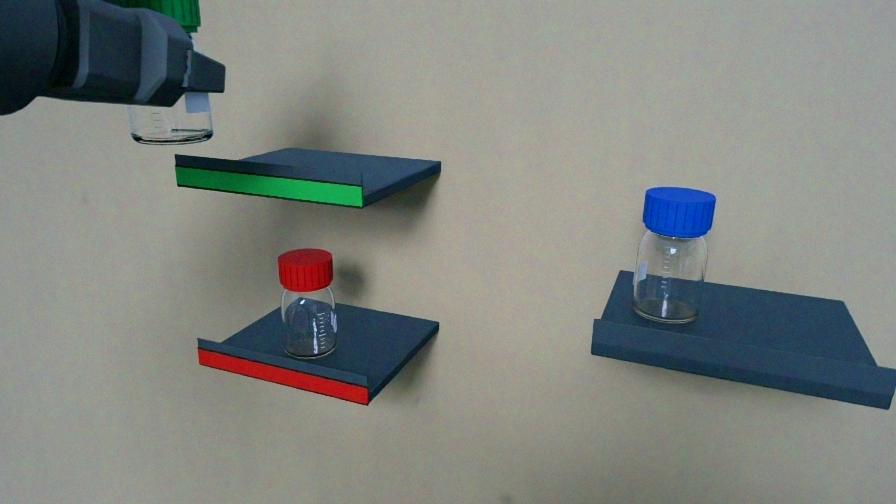

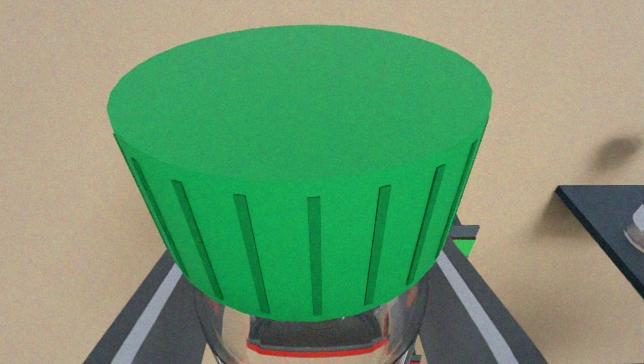

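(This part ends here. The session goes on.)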